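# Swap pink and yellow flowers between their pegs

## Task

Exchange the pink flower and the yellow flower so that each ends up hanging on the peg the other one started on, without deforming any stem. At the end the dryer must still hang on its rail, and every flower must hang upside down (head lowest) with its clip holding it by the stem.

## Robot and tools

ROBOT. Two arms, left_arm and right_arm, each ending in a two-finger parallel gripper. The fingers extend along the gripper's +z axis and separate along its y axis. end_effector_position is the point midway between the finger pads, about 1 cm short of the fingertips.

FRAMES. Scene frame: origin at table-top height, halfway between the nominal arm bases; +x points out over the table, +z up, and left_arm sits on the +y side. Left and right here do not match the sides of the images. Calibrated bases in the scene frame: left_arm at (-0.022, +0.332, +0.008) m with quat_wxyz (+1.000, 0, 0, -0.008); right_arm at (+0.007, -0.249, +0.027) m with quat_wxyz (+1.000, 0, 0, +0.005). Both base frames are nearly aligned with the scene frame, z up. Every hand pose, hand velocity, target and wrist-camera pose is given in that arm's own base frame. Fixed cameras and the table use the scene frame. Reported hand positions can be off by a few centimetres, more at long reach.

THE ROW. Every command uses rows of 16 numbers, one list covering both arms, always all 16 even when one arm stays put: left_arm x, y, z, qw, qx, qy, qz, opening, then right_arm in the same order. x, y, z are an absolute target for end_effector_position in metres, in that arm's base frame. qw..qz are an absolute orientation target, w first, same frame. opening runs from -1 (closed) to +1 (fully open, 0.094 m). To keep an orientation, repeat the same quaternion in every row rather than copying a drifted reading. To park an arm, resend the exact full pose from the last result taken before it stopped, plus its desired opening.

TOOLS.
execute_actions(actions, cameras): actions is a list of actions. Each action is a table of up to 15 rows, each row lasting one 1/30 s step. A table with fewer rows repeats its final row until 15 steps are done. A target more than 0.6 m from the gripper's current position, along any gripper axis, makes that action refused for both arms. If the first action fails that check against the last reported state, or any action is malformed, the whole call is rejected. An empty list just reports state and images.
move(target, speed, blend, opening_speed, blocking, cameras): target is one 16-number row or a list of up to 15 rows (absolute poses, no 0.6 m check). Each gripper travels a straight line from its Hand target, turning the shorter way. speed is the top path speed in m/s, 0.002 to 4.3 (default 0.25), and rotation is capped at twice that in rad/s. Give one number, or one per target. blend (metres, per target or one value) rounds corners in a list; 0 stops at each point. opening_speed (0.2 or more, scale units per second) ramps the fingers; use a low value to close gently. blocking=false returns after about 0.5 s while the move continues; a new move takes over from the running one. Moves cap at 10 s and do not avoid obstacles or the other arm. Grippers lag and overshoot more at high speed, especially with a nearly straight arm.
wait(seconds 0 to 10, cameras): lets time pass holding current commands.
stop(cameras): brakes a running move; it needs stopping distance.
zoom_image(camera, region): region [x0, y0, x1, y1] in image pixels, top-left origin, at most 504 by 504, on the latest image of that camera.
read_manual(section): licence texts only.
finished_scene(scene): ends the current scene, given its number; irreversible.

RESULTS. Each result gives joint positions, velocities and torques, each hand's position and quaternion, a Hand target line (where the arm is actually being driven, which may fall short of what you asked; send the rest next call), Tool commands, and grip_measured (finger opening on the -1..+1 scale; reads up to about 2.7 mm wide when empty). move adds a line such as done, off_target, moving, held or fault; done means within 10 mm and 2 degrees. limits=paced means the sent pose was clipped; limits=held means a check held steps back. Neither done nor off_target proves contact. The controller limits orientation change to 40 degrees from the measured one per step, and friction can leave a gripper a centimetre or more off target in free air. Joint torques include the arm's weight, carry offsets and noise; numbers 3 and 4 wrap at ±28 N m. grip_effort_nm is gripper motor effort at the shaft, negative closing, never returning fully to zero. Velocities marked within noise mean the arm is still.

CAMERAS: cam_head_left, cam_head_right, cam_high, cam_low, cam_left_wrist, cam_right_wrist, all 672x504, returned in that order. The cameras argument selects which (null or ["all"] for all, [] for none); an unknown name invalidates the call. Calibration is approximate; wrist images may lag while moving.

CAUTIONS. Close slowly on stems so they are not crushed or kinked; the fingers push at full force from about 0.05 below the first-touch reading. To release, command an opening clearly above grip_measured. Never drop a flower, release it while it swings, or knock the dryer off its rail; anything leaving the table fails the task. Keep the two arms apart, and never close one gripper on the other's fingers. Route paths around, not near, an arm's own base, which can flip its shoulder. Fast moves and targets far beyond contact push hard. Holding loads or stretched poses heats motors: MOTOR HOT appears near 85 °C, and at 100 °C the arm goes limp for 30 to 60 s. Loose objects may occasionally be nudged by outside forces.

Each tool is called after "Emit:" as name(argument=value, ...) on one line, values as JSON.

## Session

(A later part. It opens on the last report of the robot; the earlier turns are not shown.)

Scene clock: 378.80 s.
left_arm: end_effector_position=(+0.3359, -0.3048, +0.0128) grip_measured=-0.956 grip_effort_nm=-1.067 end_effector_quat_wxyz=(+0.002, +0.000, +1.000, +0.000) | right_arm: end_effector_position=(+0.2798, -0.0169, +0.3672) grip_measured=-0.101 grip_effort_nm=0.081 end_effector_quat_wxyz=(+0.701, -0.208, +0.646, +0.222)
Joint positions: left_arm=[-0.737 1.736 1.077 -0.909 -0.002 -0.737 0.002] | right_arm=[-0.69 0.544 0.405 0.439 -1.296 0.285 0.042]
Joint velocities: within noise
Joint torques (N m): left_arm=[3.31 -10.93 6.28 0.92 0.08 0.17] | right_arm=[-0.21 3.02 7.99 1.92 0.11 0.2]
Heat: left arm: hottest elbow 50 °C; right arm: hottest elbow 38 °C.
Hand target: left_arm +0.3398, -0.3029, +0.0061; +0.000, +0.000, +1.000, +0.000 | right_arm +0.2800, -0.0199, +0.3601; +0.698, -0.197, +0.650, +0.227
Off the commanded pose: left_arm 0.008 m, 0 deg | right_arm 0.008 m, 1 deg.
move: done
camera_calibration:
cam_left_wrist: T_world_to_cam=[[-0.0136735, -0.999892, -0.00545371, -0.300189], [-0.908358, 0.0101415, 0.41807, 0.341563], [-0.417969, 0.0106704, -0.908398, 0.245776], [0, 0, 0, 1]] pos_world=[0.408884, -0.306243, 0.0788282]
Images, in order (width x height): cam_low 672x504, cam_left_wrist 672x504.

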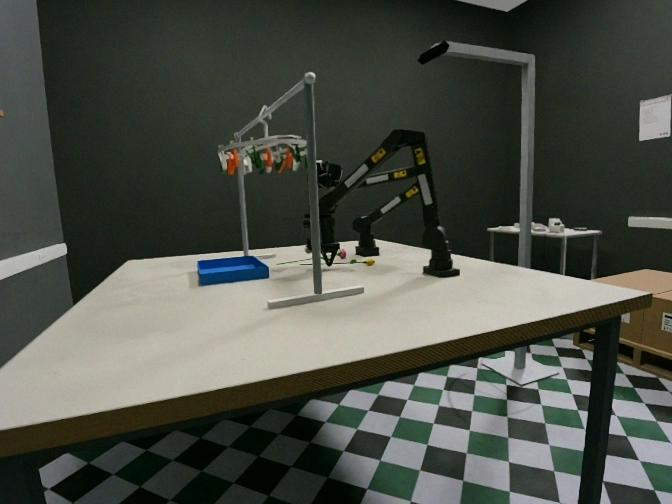

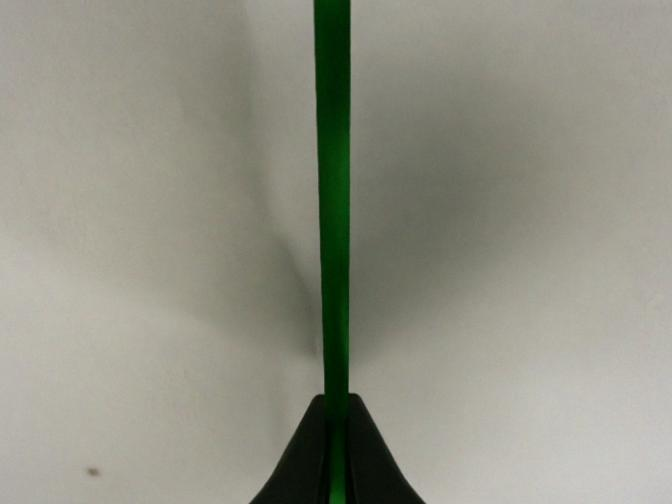

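Emit:
move(target=[0.340, -0.303, -0.003, 0, 0, 1, 0, -0.96, 0.28, -0.02, 0.36, 0.698, -0.1975, 0.6497, 0.2275, -0.1], speed=0.04, cameras=["cam_low","cam_left_wrist"])

Emit:
zoom_image(camera="cam_low", region=[270, 180, 420, 280])

Scene clock: 381.37 s.
left_arm: end_effector_position=(+0.3365, -0.3055, +0.0051) grip_measured=-0.956 grip_effort_nm=-1.067 end_effector_quat_wxyz=(+0.002, +0.000, +1.000, -0.001) | right_arm: end_effector_position=(+0.2798, -0.0169, +0.3672) grip_measured=-0.101 grip_effort_nm=0.071 end_effector_quat_wxyz=(+0.701, -0.208, +0.646, +0.222)
Joint positions: left_arm=[-0.737 1.75 1.07 -0.886 -0.002 -0.737 0.002] | right_arm=[-0.69 0.544 0.405 0.439 -1.296 0.285 0.042]
Joint velocities: within noise
Joint torques (N m): left_arm=[3.25 -10.87 6.09 0.98 0.04 0.17] | right_arm=[-0.26 3.08 7.98 1.96 0.1 0.19]
Heat: left arm: hottest elbow 50 °C; right arm: hottest elbow 38 °C.
Hand target: left_arm +0.3399, -0.3029, -0.0028; +0.000, +0.000, +1.000, +0.000 | right_arm +0.2800, -0.0199, +0.3601; +0.698, -0.197, +0.650, +0.227
Off the commanded pose: left_arm 0.009 m, 0 deg | right_arm 0.008 m, 1 deg.
move: done
camera_calibration:
cam_left_wrist: T_world_to_cam=[[-0.0137118, -0.9999, -0.00337595, -0.300855], [-0.909085, 0.0110603, 0.416464, 0.345889], [-0.416385, 0.00877947, -0.909146, 0.237911], [0, 0, 0, 1]] pos_world=[0.40938, -0.306739, 0.0712302]
Images, in order (width x height): cam_low 672x504, cam_left_wrist 672x504.

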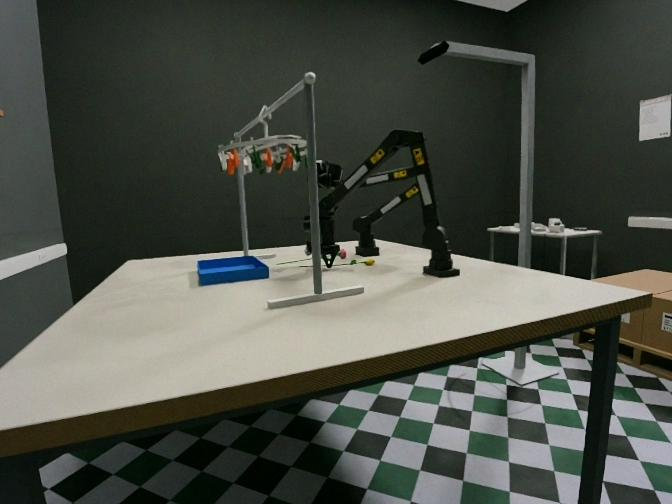

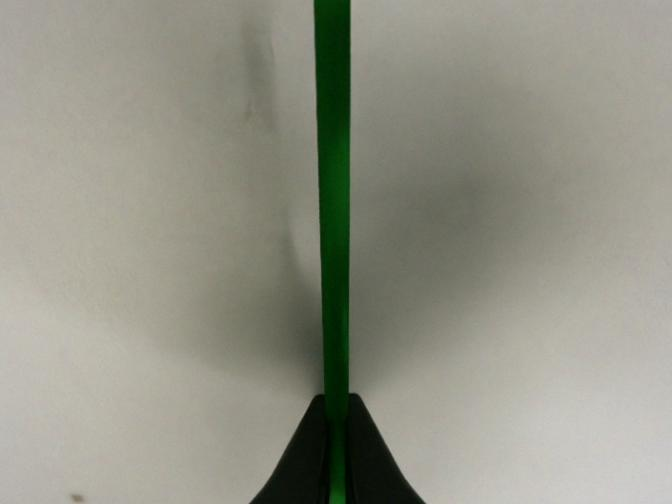

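Scaled by 3.360 from the camera's 672x504 image, which has a finer 960x720 frame.

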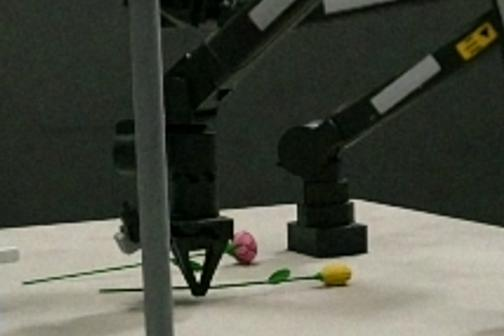

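Emit:
move(target=[[0.340, -0.303, -0.003, 0, 0, 1, 0, -0.4, 0.28, -0.02, 0.36, 0.698, -0.1975, 0.6497, 0.2275, -0.1]], opening_speed=0.4, cameras=["cam_left_wrist"])

Emit:
move(target=[[0.340, -0.303, 0.15, 0, 0, 1, 0, -0.4, 0.28, -0.02, 0.36, 0.698, -0.1975, 0.6497, 0.2275, -0.1],[0.30, -0.20, 0.35, 0.3827, 0, 0.9239, 0, 0.1, 0.28, -0.02, 0.36, 0.698, -0.1975, 0.6497, 0.2275, -0.1],[0.30, -0.17, 0.437, 0.7254, 0.1079, 0.6703, -0.1149, 0.1, 0.28, -0.02, 0.36, 0.698, -0.1975, 0.6497, 0.2275, -0.1]], speed=[0.1,0.25,0.25])

Scene clock: 387.23 s.
left_arm: end_effector_position=(+0.3367, -0.3057, +0.0049) grip_measured=-0.402 grip_effort_nm=0.046 end_effector_quat_wxyz=(+0.003, +0.000, +1.000, -0.002) | right_arm: end_effector_position=(+0.2798, -0.0169, +0.3672) grip_measured=-0.101 grip_effort_nm=0.071 end_effector_quat_wxyz=(+0.701, -0.208, +0.646, +0.222)
Joint positions: left_arm=[-0.737 1.75 1.07 -0.885 -0.001 -0.736 0.028] | right_arm=[-0.69 0.544 0.405 0.439 -1.296 0.285 0.042]
Joint velocities: within noise
Joint torques (N m): left_arm=[3.25 -10.87 6.09 0.92 0.05 0.17] | right_arm=[-0.26 3.14 7.99 1.88 0.12 0.19]
Heat: left arm: hottest elbow 49 °C; right arm: hottest elbow 38 °C.
Hand target: left_arm +0.3398, -0.3029, -0.0029; +0.000, +0.000, +1.000, +0.000 | right_arm +0.2800, -0.0199, +0.3601; +0.698, -0.198, +0.650, +0.227
Off the commanded pose: left_arm 0.009 m, 0 deg | right_arm 0.008 m, 1 deg.
move: done
camera_calibration:
cam_left_wrist: T_world_to_cam=[[-0.0141143, -0.999898, -0.00232742, -0.30106], [-0.909304, 0.0118673, 0.415964, 0.346396], [-0.415894, 0.00798739, -0.909378, 0.237437], [0, 0, 0, 1]] pos_world=[0.409479, -0.307037, 0.0711312]
Images, in order (width x height): cam_left_wrist 672x504.

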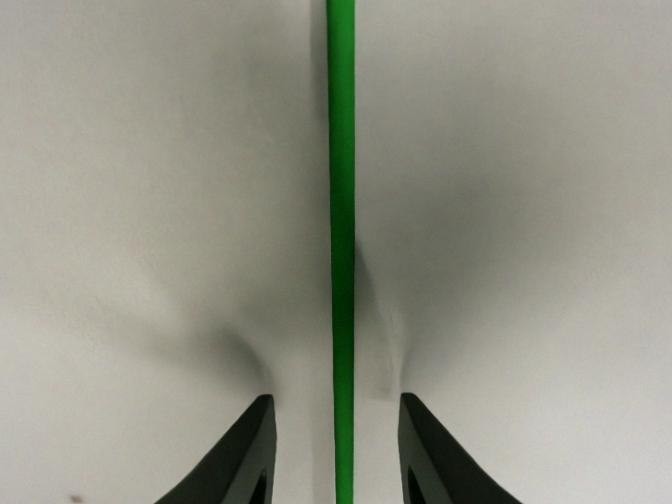

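Scene clock: 394.40 s.
left_arm: end_effector_position=(+0.3000, -0.1740, +0.4291) grip_measured=+0.098 grip_effort_nm=0.051 end_effector_quat_wxyz=(+0.716, +0.112, +0.679, -0.116) | right_arm: end_effector_position=(+0.2798, -0.0169, +0.3672) grip_measured=-0.101 grip_effort_nm=0.076 end_effector_quat_wxyz=(+0.701, -0.208, +0.646, +0.222)
Joint positions: left_arm=[-0.713 0.523 0.622 -0.043 -0.388 0.023 0.052] | right_arm=[-0.69 0.544 0.405 0.439 -1.296 0.285 0.042]
Joint velocities: within noise
Joint torques (N m): left_arm=[3.25 -0.38 9.24 2.86 0.14 0.17] | right_arm=[-0.44 3.08 7.95 1.89 0.11 0.19]
Heat: left arm: hottest elbow 49 °C; right arm: hottest elbow 39 °C.
Hand target: left_arm +0.2998, -0.1700, +0.4370; +0.725, +0.108, +0.670, -0.115 | right_arm +0.2800, -0.0199, +0.3602; +0.698, -0.198, +0.650, +0.227
Off the commanded pose: left_arm 0.009 m, 2 deg | right_arm 0.008 m, 1 deg.
move: done
camera_calibration:
cam_left_wrist: T_world_to_cam=[[-0.312844, -0.949679, -0.0154322, -0.0648608], [-0.350269, 0.130458, -0.927519, 0.564495], [0.882859, -0.284763, -0.373456, -0.0637033], [0, 0, 0, 1]] pos_world=[0.233675, -0.15338, 0.498788]
cam_right_wrist: T_world_to_cam=[[0.583303, -0.812138, 0.0137847, -0.183066], [-0.269713, -0.209668, -0.939837, 0.458238], [0.766168, 0.544492, -0.341344, 0.00707496], [0, 0, 0, 1]] pos_world=[0.224955, -0.0564489, 0.435607]

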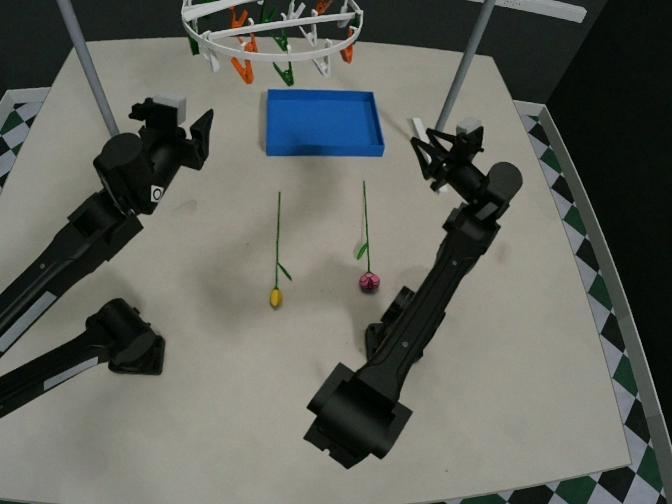

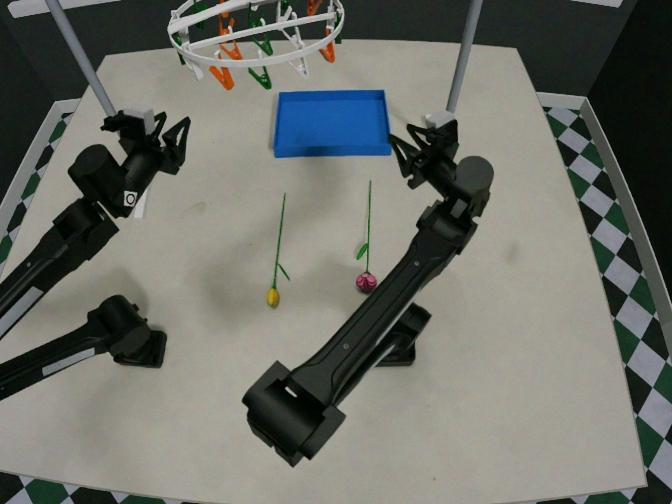

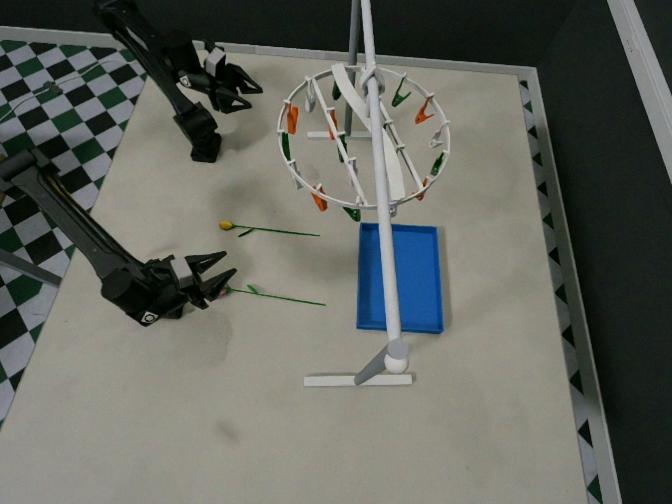

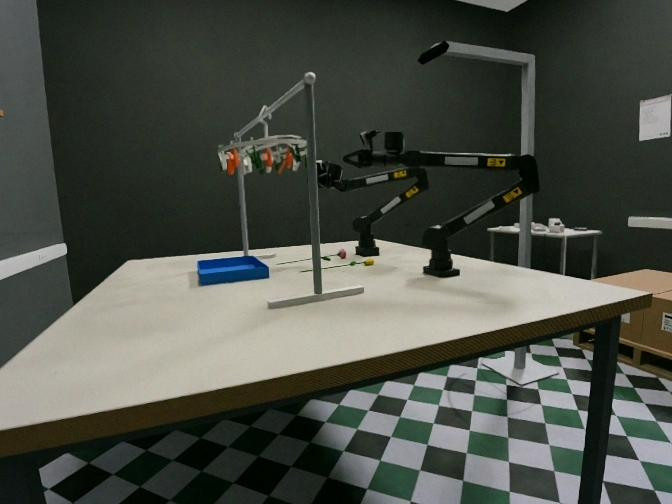

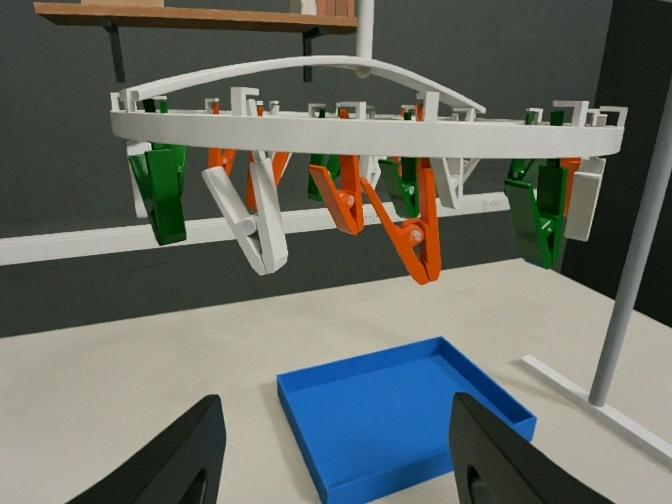

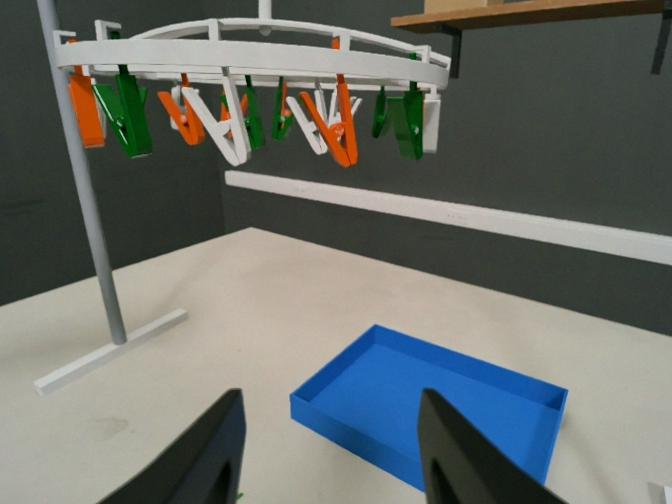

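Emit:
zoom_image(camera="cam_left_wrist", region=[330, 70, 500, 300])

Emit:
zoom_image(camera="cam_high", region=[270, 60, 390, 230])

Scaled by 2.191 from the camera's 672x504 image, which has a finer 960x720 frame.

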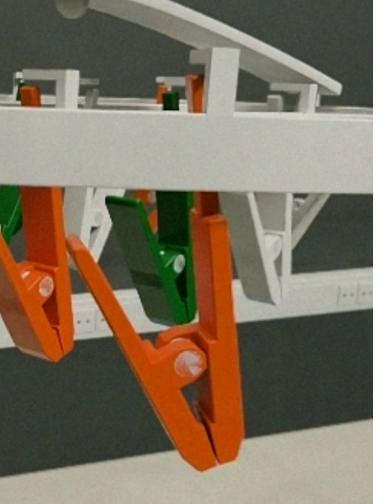

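Scaled by 2.965 from the camera's 672x504 image, which has a finer 960x720 frame.

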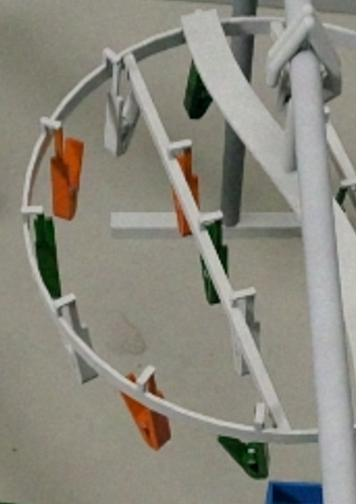

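Emit:
move(target=[[0.30, -0.17, 0.437, 0.7254, 0.1079, 0.6703, -0.1149, 0.1, 0.28, 0.12, 0.22, 0.3827, 0, 0.9239, 0, -0.4],[0.30, -0.17, 0.437, 0.7254, 0.1079, 0.6703, -0.1149, 0.1, 0.315, 0.265, 0.08, 0, 0, 1, 0, -0.2]], speed=0.25, cameras=["cam_head_right","cam_right_wrist"])

Scene clock: 413.23 s.
left_arm: end_effector_position=(+0.3000, -0.1740, +0.4290) grip_measured=+0.098 grip_effort_nm=0.046 end_effector_quat_wxyz=(+0.716, +0.112, +0.679, -0.116) | right_arm: end_effector_position=(+0.3032, +0.2497, +0.0689) grip_measured=-0.202 grip_effort_nm=0.071 end_effector_quat_wxyz=(-0.010, -0.003, +1.000, -0.010)
Joint positions: left_arm=[-0.713 0.523 0.621 -0.042 -0.387 0.024 0.052] | right_arm=[0.691 1.526 0.983 -1.056 0.001 0.684 0.037]
Joint velocities: within noise
Joint torques (N m): left_arm=[3.31 -0.38 9.26 2.89 0.14 0.17] | right_arm=[1.49 -11.63 10.43 -0.06 -0.03 0.19]
Heat: left arm: hottest elbow 49 °C; right arm: hottest elbow 39 °C.
Hand target: left_arm +0.2998, -0.1700, +0.4371; +0.725, +0.108, +0.670, -0.115 | right_arm +0.3145, +0.2646, +0.0803; +0.000, +0.000, +1.000, +0.000
Off the commanded pose: left_arm 0.009 m, 2 deg | right_arm 0.022 m, 2 deg.
move: off_target (right_arm); target 2's new opening was sent with right_arm's hand 0.022 m and 2 deg from that target
camera_calibration:
cam_right_wrist: T_world_to_cam=[[0.0158944, -0.999789, 0.0130287, 0.242866], [-0.90058, -0.00865365, 0.434605, 0.286424], [-0.4344, -0.0186411, -0.900527, 0.28534], [0, 0, 0, 1]] pos_world=[0.378039, 0.250612, 0.129311]
Images, in order (width x height): cam_head_right 672x504, cam_right_wrist 672x504.

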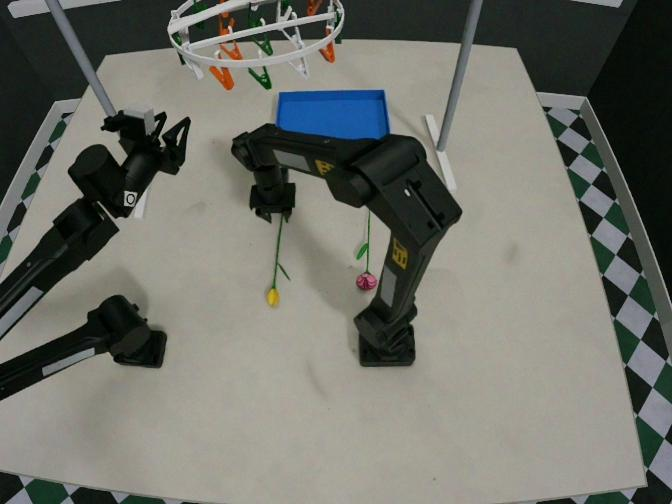

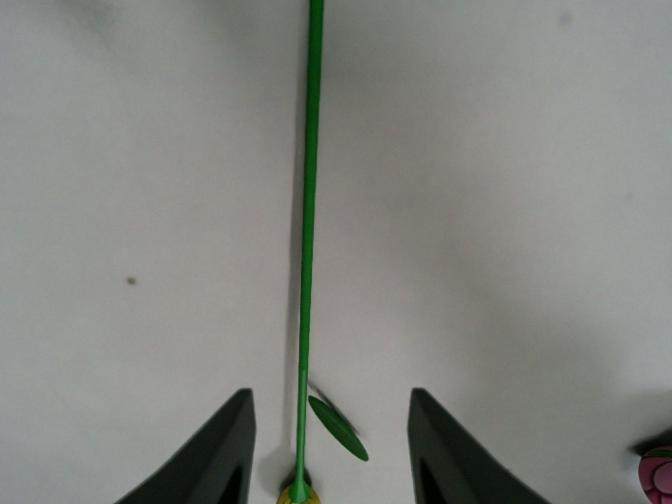

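Emit:
move(target=[[0.30, -0.17, 0.437, 0.7254, 0.1079, 0.6703, -0.1149, 0.1, 0.323, 0.272, 0.02, 0, 0.0262, 0.9997, 0, -0.2]], speed=0.12, cameras=["cam_right_wrist"])

Scene clock: 422.37 s.
left_arm: end_effector_position=(+0.3000, -0.1740, +0.4290) grip_measured=+0.098 grip_effort_nm=0.042 end_effector_quat_wxyz=(+0.716, +0.112, +0.679, -0.116) | right_arm: end_effector_position=(+0.3225, +0.2660, +0.0234) grip_measured=-0.201 grip_effort_nm=0.071 end_effector_quat_wxyz=(-0.001, +0.022, +1.000, -0.001)
Joint positions: left_arm=[-0.713 0.523 0.621 -0.042 -0.387 0.024 0.052] | right_arm=[0.691 1.643 0.983 -0.913 0.001 0.736 0.038]
Joint velocities: within noise
Joint torques (N m): left_arm=[3.25 -0.44 9.25 2.92 0.14 0.17] | right_arm=[1.14 -12.98 6.95 0.68 0.01 0.2]
Heat: left arm: hottest elbow 49 °C; right arm: hottest elbow 40 °C.
Hand target: left_arm +0.2998, -0.1700, +0.4371; +0.725, +0.108, +0.670, -0.115 | right_arm +0.3230, +0.2720, +0.0202; +0.000, +0.026, +1.000, +0.000
Off the commanded pose: left_arm 0.009 m, 2 deg | right_arm 0.007 m, 0 deg.
move: done
camera_calibration:
cam_right_wrist: T_world_to_cam=[[-0.0361415, -0.999341, -0.00342559, 0.276457], [-0.908647, 0.0314343, 0.41638, 0.316199], [-0.415998, 0.0181612, -0.909184, 0.23747], [0, 0, 0, 1]] pos_world=[0.396092, 0.262023, 0.0851918]
Images, in order (width x height): cam_right_wrist 672x504.

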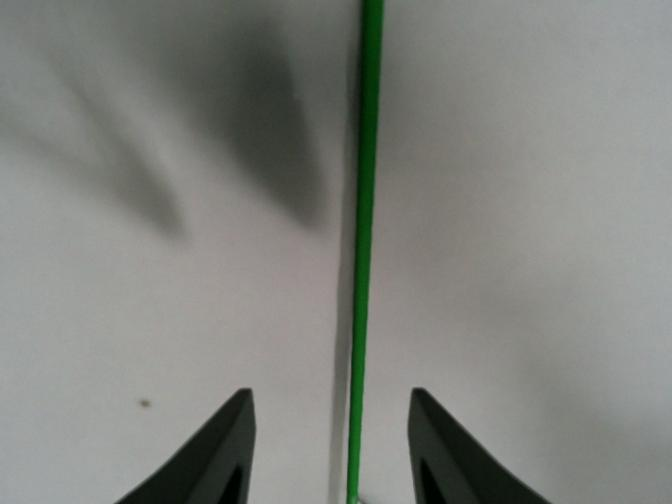

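Emit:
move(target=[[0.30, -0.17, 0.437, 0.7254, 0.1079, 0.6703, -0.1149, 0.1, 0.323, 0.262, 0.003, 0, 0.0262, 0.9997, 0, -0.2]], speed=0.06, cameras=["cam_right_wrist"])

Scene clock: 427.53 s.
left_arm: end_effector_position=(+0.3000, -0.1740, +0.4290) grip_measured=+0.098 grip_effort_nm=0.051 end_effector_quat_wxyz=(+0.716, +0.113, +0.679, -0.116) | right_arm: end_effector_position=(+0.3245, +0.2676, +0.0129) grip_measured=-0.201 grip_effort_nm=0.071 end_effector_quat_wxyz=(+0.007, +0.023, +1.000, +0.005)
Joint positions: left_arm=[-0.713 0.523 0.621 -0.042 -0.387 0.025 0.052] | right_arm=[0.691 1.656 0.966 -0.862 0.001 0.737 0.038]
Joint velocities: within noise
Joint torques (N m): left_arm=[3.31 -0.38 9.25 2.91 0.15 0.17] | right_arm=[-0.09 -12.63 5.48 0.69 0 0.03]
Heat: left arm: hottest elbow 49 °C; right arm: hottest elbow 39 °C.
Hand target: left_arm +0.2998, -0.1700, +0.4371; +0.725, +0.108, +0.670, -0.115 | right_arm +0.3227, +0.2619, +0.0032; +0.000, +0.026, +1.000, +0.000
Off the commanded pose: left_arm 0.009 m, 2 deg | right_arm 0.011 m, 1 deg.
move: off_target (right_arm)
camera_calibration:
cam_right_wrist: T_world_to_cam=[[-0.0367312, -0.999184, -0.0168147, 0.278479], [-0.915008, 0.0268627, 0.402541, 0.325748], [-0.40176, 0.0301714, -0.915248, 0.221056], [0, 0, 0, 1]] pos_world=[0.397102, 0.262832, 0.0758768]
Images, in order (width x height): cam_right_wrist 672x504.

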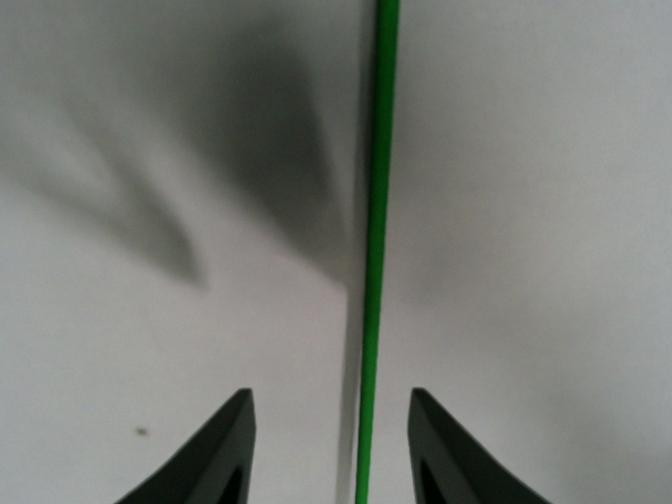

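Emit:
move(target=[[0.30, -0.17, 0.437, 0.7254, 0.1079, 0.6703, -0.1149, 0.1, 0.321, 0.250, 0.003, 0, 0.0262, 0.9997, 0, -0.2]], speed=0.06, cameras=["cam_right_wrist"])

Scene clock: 430.23 s.
left_arm: end_effector_position=(+0.3000, -0.1740, +0.4290) grip_measured=+0.098 grip_effort_nm=0.056 end_effector_quat_wxyz=(+0.716, +0.113, +0.679, -0.116) | right_arm: end_effector_position=(+0.3213, +0.2548, +0.0055) grip_measured=-0.201 grip_effort_nm=0.071 end_effector_quat_wxyz=(+0.000, +0.030, +1.000, +0.000)
Joint positions: left_arm=[-0.713 0.523 0.621 -0.042 -0.387 0.025 0.052] | right_arm=[0.672 1.656 0.94 -0.855 0.001 0.733 0.038]
Joint velocities: within noise
Joint torques (N m): left_arm=[3.31 -0.44 9.24 2.89 0.14 0.16] | right_arm=[-0.09 -14.45 5.27 0.79 0.02 -0.11]
Heat: left arm: hottest elbow 49 °C; right arm: hottest elbow 39 °C.
Hand target: left_arm +0.2998, -0.1700, +0.4371; +0.725, +0.108, +0.670, -0.115 | right_arm +0.3209, +0.2500, +0.0029; +0.000, +0.026, +1.000, +0.000
Off the commanded pose: left_arm 0.009 m, 2 deg | right_arm 0.005 m, 0 deg.
move: done
camera_calibration:
cam_right_wrist: T_world_to_cam=[[-0.0517385, -0.998647, -0.00513947, 0.270053], [-0.908911, 0.0449559, 0.414559, 0.319524], [-0.413767, 0.02612, -0.910008, 0.2182], [0, 0, 0, 1]] pos_world=[0.394675, 0.249624, 0.0674899]
Images, in order (width x height): cam_right_wrist 672x504.

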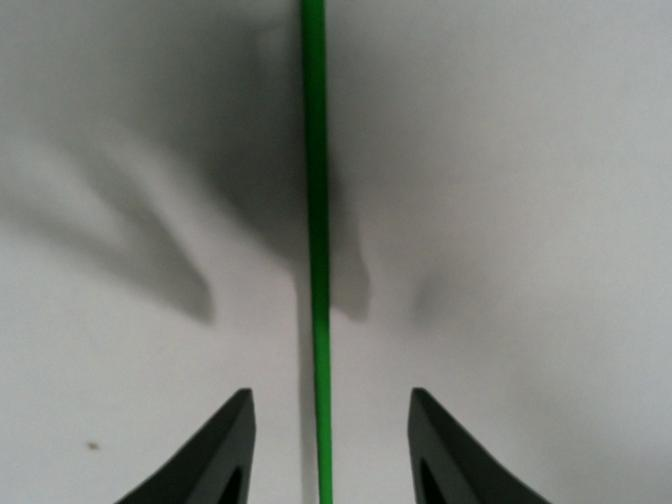

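Emit:
move(target=[[0.30, -0.17, 0.437, 0.7254, 0.1079, 0.6703, -0.1149, 0.1, 0.321, 0.251, -0.015, 0, 0.0262, 0.9997, 0, -0.2]], speed=0.05, cameras=["cam_right_wrist","cam_low"])

Emit:
zoom_image(camera="cam_low", region=[270, 180, 420, 280])

Scene clock: 433.17 s.
left_arm: end_effector_position=(+0.3000, -0.1740, +0.4290) grip_measured=+0.098 grip_effort_nm=0.051 end_effector_quat_wxyz=(+0.716, +0.113, +0.679, -0.116) | right_arm: end_effector_position=(+0.3234, +0.2565, -0.0052) grip_measured=-0.201 grip_effort_nm=0.071 end_effector_quat_wxyz=(+0.007, +0.030, +1.000, +0.006)
Joint positions: left_arm=[-0.713 0.523 0.621 -0.042 -0.387 0.025 0.052] | right_arm=[0.672 1.673 0.926 -0.805 0.001 0.732 0.038]
Joint velocities: within noise
Joint torques (N m): left_arm=[3.31 -0.5 9.25 2.91 0.15 0.16] | right_arm=[0.03 -12.57 5.22 0.73 0.01 -0.11]
Heat: left arm: hottest elbow 49 °C; right arm: hottest elbow 39 °C.
Hand target: left_arm +0.2998, -0.1700, +0.4371; +0.725, +0.108, +0.670, -0.115 | right_arm +0.3208, +0.2509, -0.0148; +0.000, +0.026, +1.000, +0.000
Off the commanded pose: left_arm 0.009 m, 2 deg | right_arm 0.011 m, 1 deg.
move: off_target (right_arm)
camera_calibration:
cam_right_wrist: T_world_to_cam=[[-0.0508157, -0.998563, -0.0170482, 0.271374], [-0.914673, 0.0396793, 0.402243, 0.328921], [-0.400988, 0.0360338, -0.915374, 0.202601], [0, 0, 0, 1]] pos_world=[0.395886, 0.250632, 0.0577765]
Images, in order (width x height): cam_low 672x504, cam_right_wrist 672x504.

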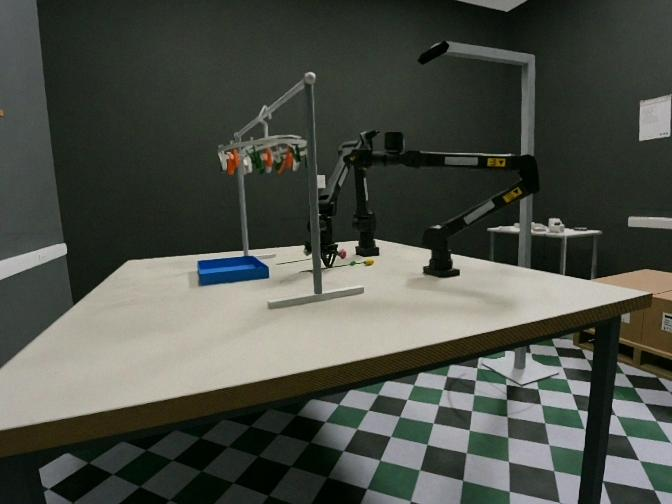

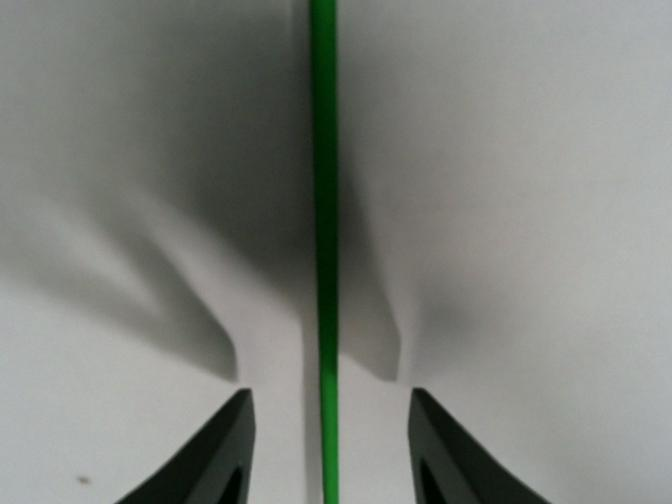

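Scaled by 3.360 from the camera's 672x504 image, which has a finer 960x720 frame.

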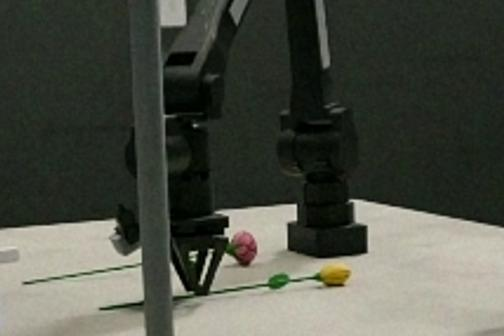

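Emit:
move(target=[[0.30, -0.17, 0.437, 0.7254, 0.1079, 0.6703, -0.1149, 0.1, 0.321, 0.251, -0.025, 0, 0.0262, 0.9997, 0, -0.2]], speed=0.04, cameras=["cam_right_wrist"])

Scene clock: 435.80 s.
left_arm: end_effector_position=(+0.3000, -0.1740, +0.4290) grip_measured=+0.098 grip_effort_nm=0.051 end_effector_quat_wxyz=(+0.716, +0.113, +0.679, -0.116) | right_arm: end_effector_position=(+0.3243, +0.2572, -0.0129) grip_measured=-0.201 grip_effort_nm=0.071 end_effector_quat_wxyz=(+0.009, +0.030, +0.999, +0.007)
Joint positions: left_arm=[-0.713 0.523 0.621 -0.042 -0.387 0.025 0.052] | right_arm=[0.672 1.689 0.92 -0.779 0.001 0.732 0.038]
Joint velocities: within noise
Joint torques (N m): left_arm=[3.25 -0.44 9.25 2.91 0.14 0.17] | right_arm=[0.15 -12.16 5 0.81 -0.01 -0.11]
Heat: left arm: hottest elbow 49 °C; right arm: hottest elbow 39 °C.
Hand target: left_arm +0.2998, -0.1700, +0.4371; +0.725, +0.108, +0.670, -0.115 | right_arm +0.3207, +0.2509, -0.0247; +0.000, +0.026, +1.000, +0.000
Off the commanded pose: left_arm 0.009 m, 2 deg | right_arm 0.014 m, 1 deg.
move: off_target (right_arm)
camera_calibration:
cam_right_wrist: T_world_to_cam=[[-0.0506996, -0.998512, -0.0200845, 0.271977], [-0.916086, 0.0384862, 0.39913, 0.333575], [-0.397763, 0.0386349, -0.916674, 0.194126], [0, 0, 0, 1]] pos_world=[0.396588, 0.251234, 0.0502731]
Images, in order (width x height): cam_right_wrist 672x504.

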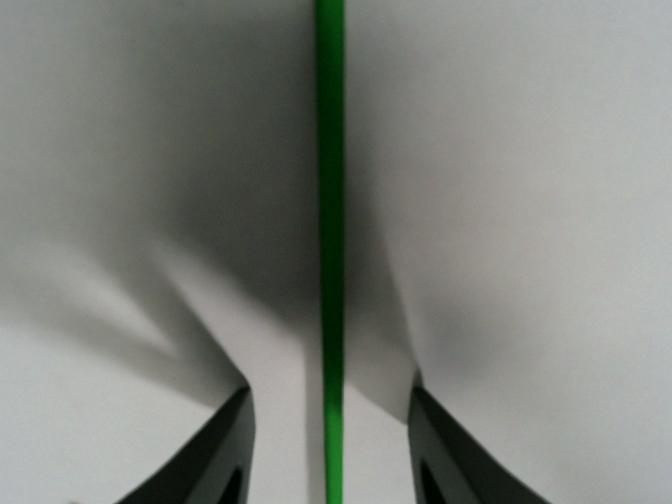

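Emit:
move(target=[[0.30, -0.17, 0.437, 0.7254, 0.1079, 0.6703, -0.1149, 0.1, 0.321, 0.251, -0.025, 0, 0.0262, 0.9997, 0, -0.96]], opening_speed=0.4, cameras=["cam_right_wrist"])

Scene clock: 439.47 s.
left_arm: end_effector_position=(+0.3000, -0.1740, +0.4290) grip_measured=+0.098 grip_effort_nm=0.046 end_effector_quat_wxyz=(+0.716, +0.113, +0.679, -0.116) | right_arm: end_effector_position=(+0.3245, +0.2570, -0.0129) grip_measured=-0.951 grip_effort_nm=-0.984 end_effector_quat_wxyz=(+0.009, +0.030, +0.999, +0.007)
Joint positions: left_arm=[-0.713 0.523 0.621 -0.042 -0.387 0.025 0.052] | right_arm=[0.672 1.689 0.92 -0.779 0.002 0.732 0.002]
Joint velocities: within noise
Joint torques (N m): left_arm=[3.31 -0.44 9.24 2.89 0.14 0.16] | right_arm=[-0.03 -12.16 4.97 0.81 -0.06 -0.1]
Heat: left arm: hottest elbow 49 °C; right arm: hottest elbow 38 °C.
Hand target: left_arm +0.2998, -0.1700, +0.4371; +0.725, +0.108, +0.670, -0.115 | right_arm +0.3206, +0.2509, -0.0247; +0.000, +0.026, +1.000, +0.000
Off the commanded pose: left_arm 0.009 m, 2 deg | right_arm 0.014 m, 1 deg.
move: off_target (right_arm)
camera_calibration:
cam_right_wrist: T_world_to_cam=[[-0.0511365, -0.998508, -0.0191627, 0.271815], [-0.916365, 0.0392836, 0.398413, 0.333676], [-0.397066, 0.0379334, -0.917006, 0.194226], [0, 0, 0, 1]] pos_world=[0.396788, 0.250934, 0.0503742]
Images, in order (width x height): cam_right_wrist 672x504.

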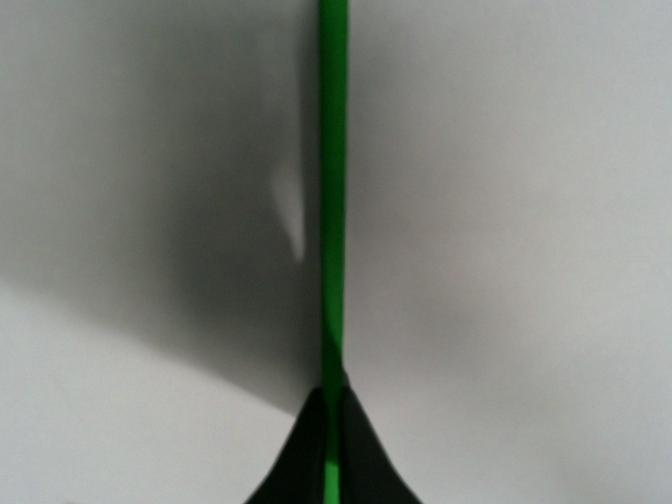

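Emit:
move(target=[[0.30, -0.17, 0.437, 0.7254, 0.1079, 0.6703, -0.1149, 0.1, 0.321, 0.251, 0.12, 0, 0.0262, 0.9997, 0, -0.96],[0.30, -0.17, 0.437, 0.7254, 0.1079, 0.6703, -0.1149, 0.1, 0.28, 0.18, 0.25, 0.3827, 0, 0.9239, 0, -0.96],[0.30, -0.17, 0.437, 0.7254, 0.1079, 0.6703, -0.1149, 0.1, 0.26, 0.17, 0.28, 0.6903, -0.153, 0.6903, 0.153, -0.96]], speed=[0.1,0.2,0.2])

Scene clock: 449.27 s.
left_arm: end_effector_position=(+0.3000, -0.1740, +0.4290) grip_measured=+0.098 grip_effort_nm=0.051 end_effector_quat_wxyz=(+0.716, +0.113, +0.679, -0.116) | right_arm: end_effector_position=(+0.2596, +0.1734, +0.2826) grip_measured=-0.954 grip_effort_nm=-1.038 end_effector_quat_wxyz=(+0.685, -0.151, +0.694, +0.160)
Joint positions: left_arm=[-0.713 0.523 0.621 -0.042 -0.387 0.025 0.052] | right_arm=[0.765 0.355 0.248 0.097 0.321 0.017 0.002]
Joint velocities: within noise
Joint torques (N m): left_arm=[3.25 -0.44 9.24 2.91 0.14 0.16] | right_arm=[-0.38 3.19 8.53 2.71 -0.07 -0.12]
Heat: left arm: hottest elbow 50 °C; right arm: hottest elbow 38 °C.
Hand target: left_arm +0.2998, -0.1700, +0.4371; +0.725, +0.108, +0.670, -0.115 | right_arm +0.2600, +0.1700, +0.2800; +0.690, -0.153, +0.691, +0.153
Off the commanded pose: left_arm 0.009 m, 2 deg | right_arm 0.004 m, 1 deg.
move: done
camera_calibration:
cam_left_wrist: T_world_to_cam=[[-0.313103, -0.949567, -0.0170195, -0.0640888], [-0.349771, 0.131955, -0.927496, 0.564422], [0.882965, -0.284449, -0.373446, -0.0637881], [0, 0, 0, 1]] pos_world=[0.233675, -0.153479, 0.498587]
cam_right_wrist: T_world_to_cam=[[0.434327, -0.900738, -0.00549718, 0.0439103], [-0.383974, -0.179621, -0.905704, 0.427942], [0.814815, 0.395483, -0.423874, -0.0733903], [0, 0, 0, 1]] pos_world=[0.205047, 0.145444, 0.356722]

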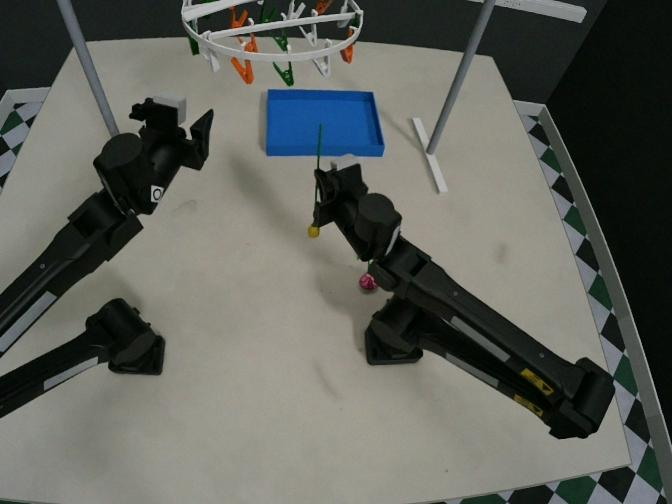

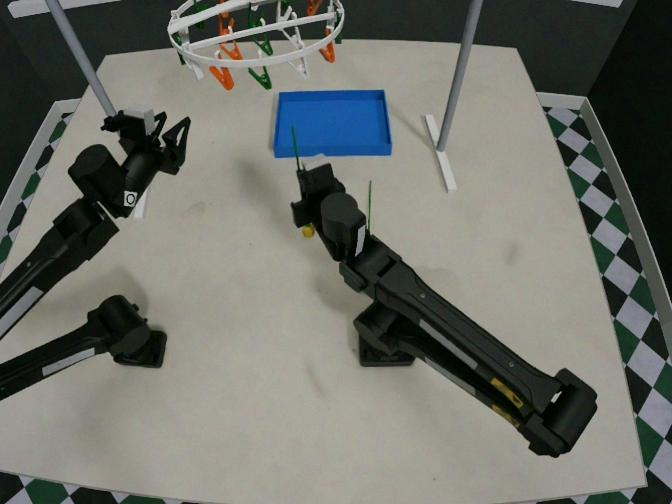

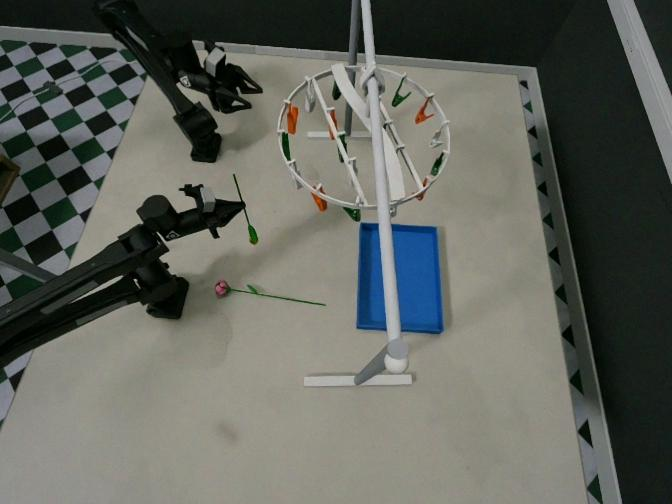

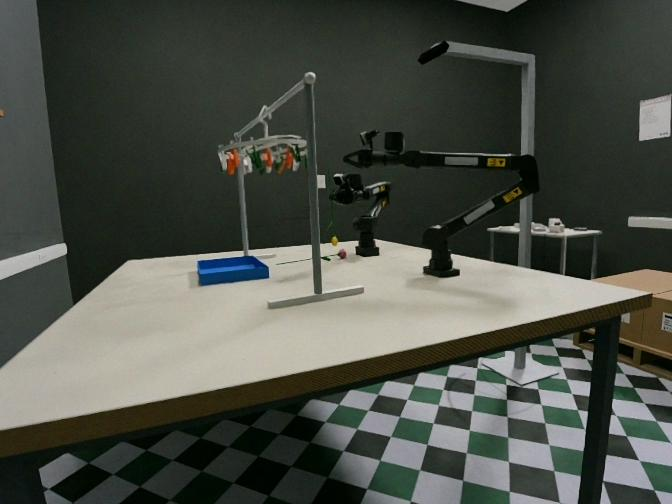

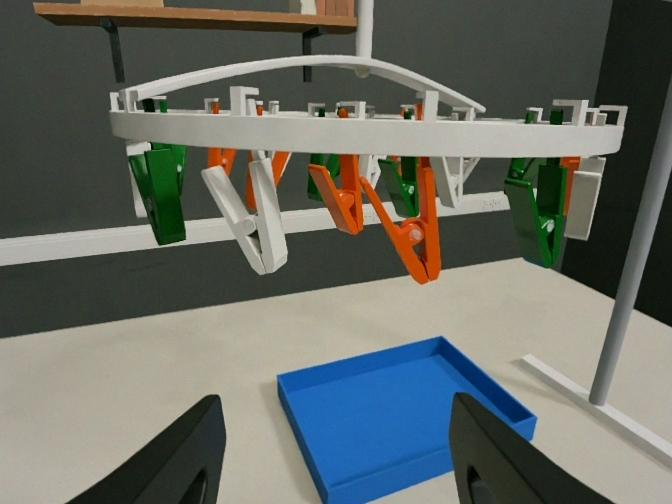

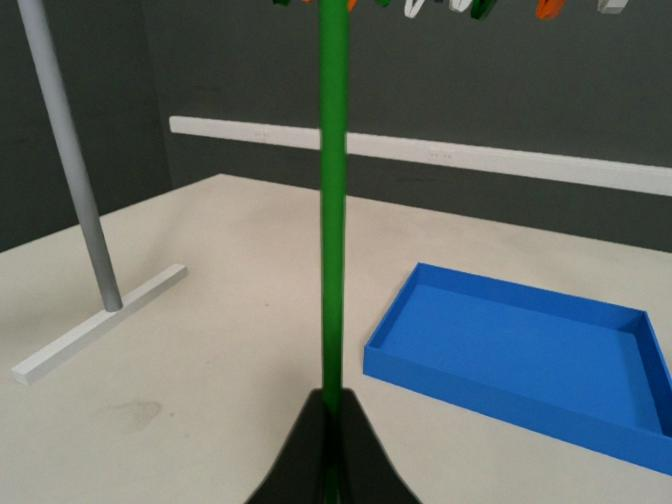

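Emit:
move(target=[0.31, -0.235, 0.437, 0.7286, 0.0595, 0.6794, -0.0638, 0.1, 0.26, 0.17, 0.28, 0.6903, -0.153, 0.6903, 0.153, -0.96], cameras=["cam_left_wrist"])

Emit:
zoom_image(camera="cam_left_wrist", region=[250, 70, 420, 300])

Scene clock: 452.97 s.
left_arm: end_effector_position=(+0.3082, -0.2298, +0.3994) grip_measured=+0.098 grip_effort_nm=0.046 end_effector_quat_wxyz=(+0.712, +0.075, +0.697, -0.047) | right_arm: end_effector_position=(+0.2596, +0.1734, +0.2828) grip_measured=-0.954 grip_effort_nm=-1.038 end_effector_quat_wxyz=(+0.686, -0.152, +0.694, +0.160)
Joint positions: left_arm=[-0.962 0.746 0.634 0.136 -0.789 0.059 0.052] | right_arm=[0.765 0.355 0.248 0.098 0.321 0.017 0.002]
Joint velocities: within noise
Joint torques (N m): left_arm=[2.14 -1.73 13.19 2.77 -0.03 0.15] | right_arm=[-0.21 3.02 8.49 2.7 -0.07 -0.13]
Heat: left arm: hottest elbow 50 °C; right arm: hottest elbow 38 °C.
Hand target: left_arm +0.3083, -0.2332, +0.4361; +0.728, +0.059, +0.679, -0.064 | right_arm +0.2600, +0.1701, +0.2800; +0.690, -0.153, +0.690, +0.153
Off the commanded pose: left_arm 0.038 m, 4 deg | right_arm 0.004 m, 1 deg.
move: off_target (left_arm)
camera_calibration:
cam_left_wrist: T_world_to_cam=[[-0.165953, -0.984569, -0.0555241, -0.153022], [-0.391113, 0.117402, -0.912824, 0.550805], [0.905257, -0.129769, -0.404561, -0.0567868], [0, 0, 0, 1]] pos_world=[0.241439, -0.222695, 0.471317]
Images, in order (width x height): cam_left_wrist 672x504.

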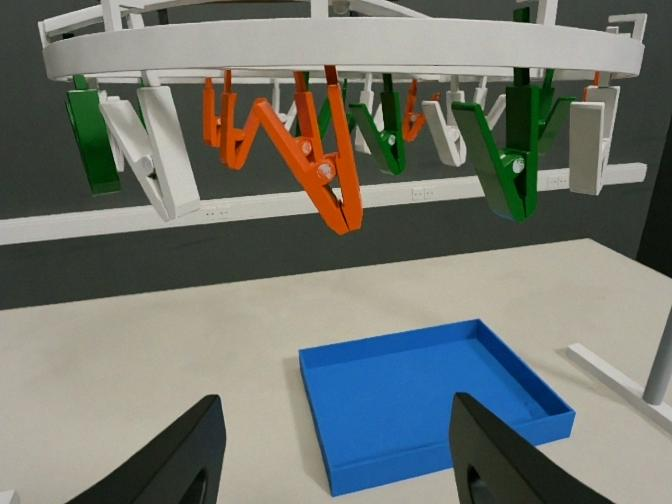

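Scaled by 2.191 from the camera's 672x504 image, which has a finer 960x720 frame.

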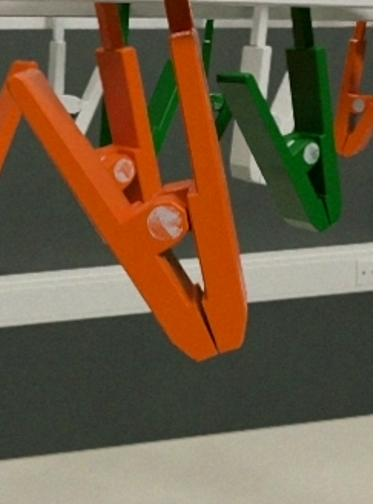

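Emit:
move(target=[0.368, -0.237, 0.470, 0.7402, 0.0579, 0.6667, -0.0648, 0.1, 0.26, 0.17, 0.28, 0.6903, -0.153, 0.6903, 0.153, -0.96], cameras=["cam_left_wrist"], speed=0.12)

Scene clock: 471.73 s.
left_arm: end_effector_position=(+0.3603, -0.2355, +0.4327) grip_measured=+0.098 grip_effort_nm=0.046 end_effector_quat_wxyz=(+0.722, +0.075, +0.686, -0.054) | right_arm: end_effector_position=(+0.2596, +0.1734, +0.2828) grip_measured=-0.954 grip_effort_nm=-1.028 end_effector_quat_wxyz=(+0.686, -0.152, +0.694, +0.160)
Joint positions: left_arm=[-0.815 0.86 0.75 0.169 -0.63 0.069 0.052] | right_arm=[0.765 0.355 0.248 0.098 0.321 0.016 0.002]
Joint velocities: within noise
Joint torques (N m): left_arm=[3.25 -2.49 13.39 2.8 0.15 0.13] | right_arm=[-0.26 3.19 8.54 2.63 -0.06 -0.11]
Heat: left arm: hottest elbow 60 °C; right arm: hottest elbow 38 °C.
Hand target: left_arm +0.3656, -0.2355, +0.4690; +0.740, +0.058, +0.667, -0.065 | right_arm +0.2600, +0.1701, +0.2800; +0.690, -0.153, +0.690, +0.153
Off the commanded pose: left_arm 0.038 m, 4 deg | right_arm 0.004 m, 1 deg.
move: off_target (left_arm)
camera_calibration:
cam_left_wrist: T_world_to_cam=[[-0.175689, -0.983314, -0.04718, -0.147965], [-0.362905, 0.109242, -0.925401, 0.595543], [0.915114, -0.145461, -0.376042, -0.110813], [0, 0, 0, 1]] pos_world=[0.291536, -0.226673, 0.502465]
Images, in order (width x height): cam_left_wrist 672x504.

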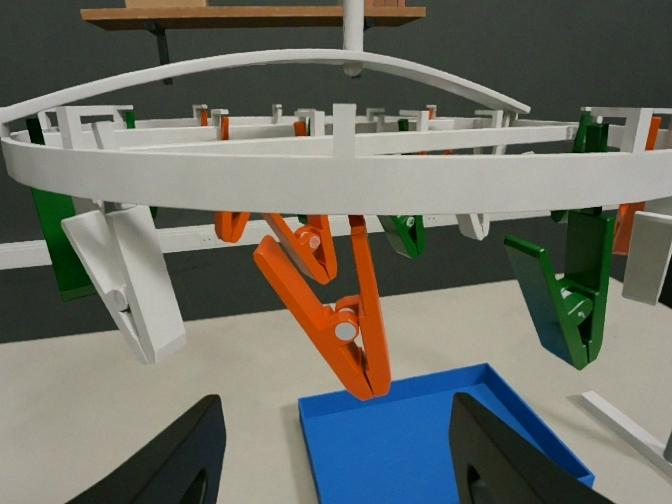

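Emit:
move(target=[[0.376, -0.232, 0.486, 0.7402, 0.0579, 0.6667, -0.0648, 0.1, 0.26, 0.17, 0.28, 0.6903, -0.153, 0.6903, 0.153, -0.96],[0.402, -0.236, 0.486, 0.7402, 0.0579, 0.6667, -0.0648, 0.1, 0.26, 0.17, 0.28, 0.6903, -0.153, 0.6903, 0.153, -0.96]], cameras=["cam_left_wrist"], speed=0.07)

Scene clock: 476.93 s.
left_arm: end_effector_position=(+0.3954, -0.2359, +0.4500) grip_measured=+0.098 grip_effort_nm=0.046 end_effector_quat_wxyz=(+0.724, +0.076, +0.684, -0.053) | right_arm: end_effector_position=(+0.2596, +0.1734, +0.2828) grip_measured=-0.954 grip_effort_nm=-1.033 end_effector_quat_wxyz=(+0.686, -0.152, +0.694, +0.160)
Joint positions: left_arm=[-0.733 0.934 0.832 0.164 -0.549 0.069 0.052] | right_arm=[0.765 0.355 0.248 0.098 0.321 0.016 0.002]
Joint velocities: within noise
Joint torques (N m): left_arm=[3.19 -3.78 13.37 2.32 0.16 -0.01] | right_arm=[-0.09 3.02 8.59 2.7 -0.07 -0.14]
Heat: left arm: hottest elbow 61 °C; right arm: hottest elbow 38 °C.
Hand target: left_arm +0.3999, -0.2347, +0.4850; +0.740, +0.058, +0.667, -0.065 | right_arm +0.2600, +0.1701, +0.2800; +0.690, -0.153, +0.691, +0.153
Off the commanded pose: left_arm 0.037 m, 4 deg | right_arm 0.004 m, 1 deg.
move: off_target (left_arm)
camera_calibration:
cam_left_wrist: T_world_to_cam=[[-0.174163, -0.98345, -0.0499306, -0.140754], [-0.358429, 0.110539, -0.92699, 0.623677], [0.917168, -0.143551, -0.371749, -0.138696], [0, 0, 0, 1]] pos_world=[0.326237, -0.227276, 0.519554]
Images, in order (width x height): cam_left_wrist 672x504.

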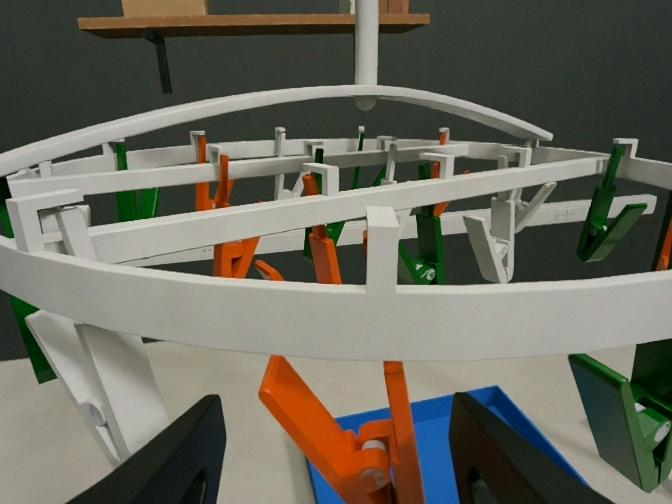

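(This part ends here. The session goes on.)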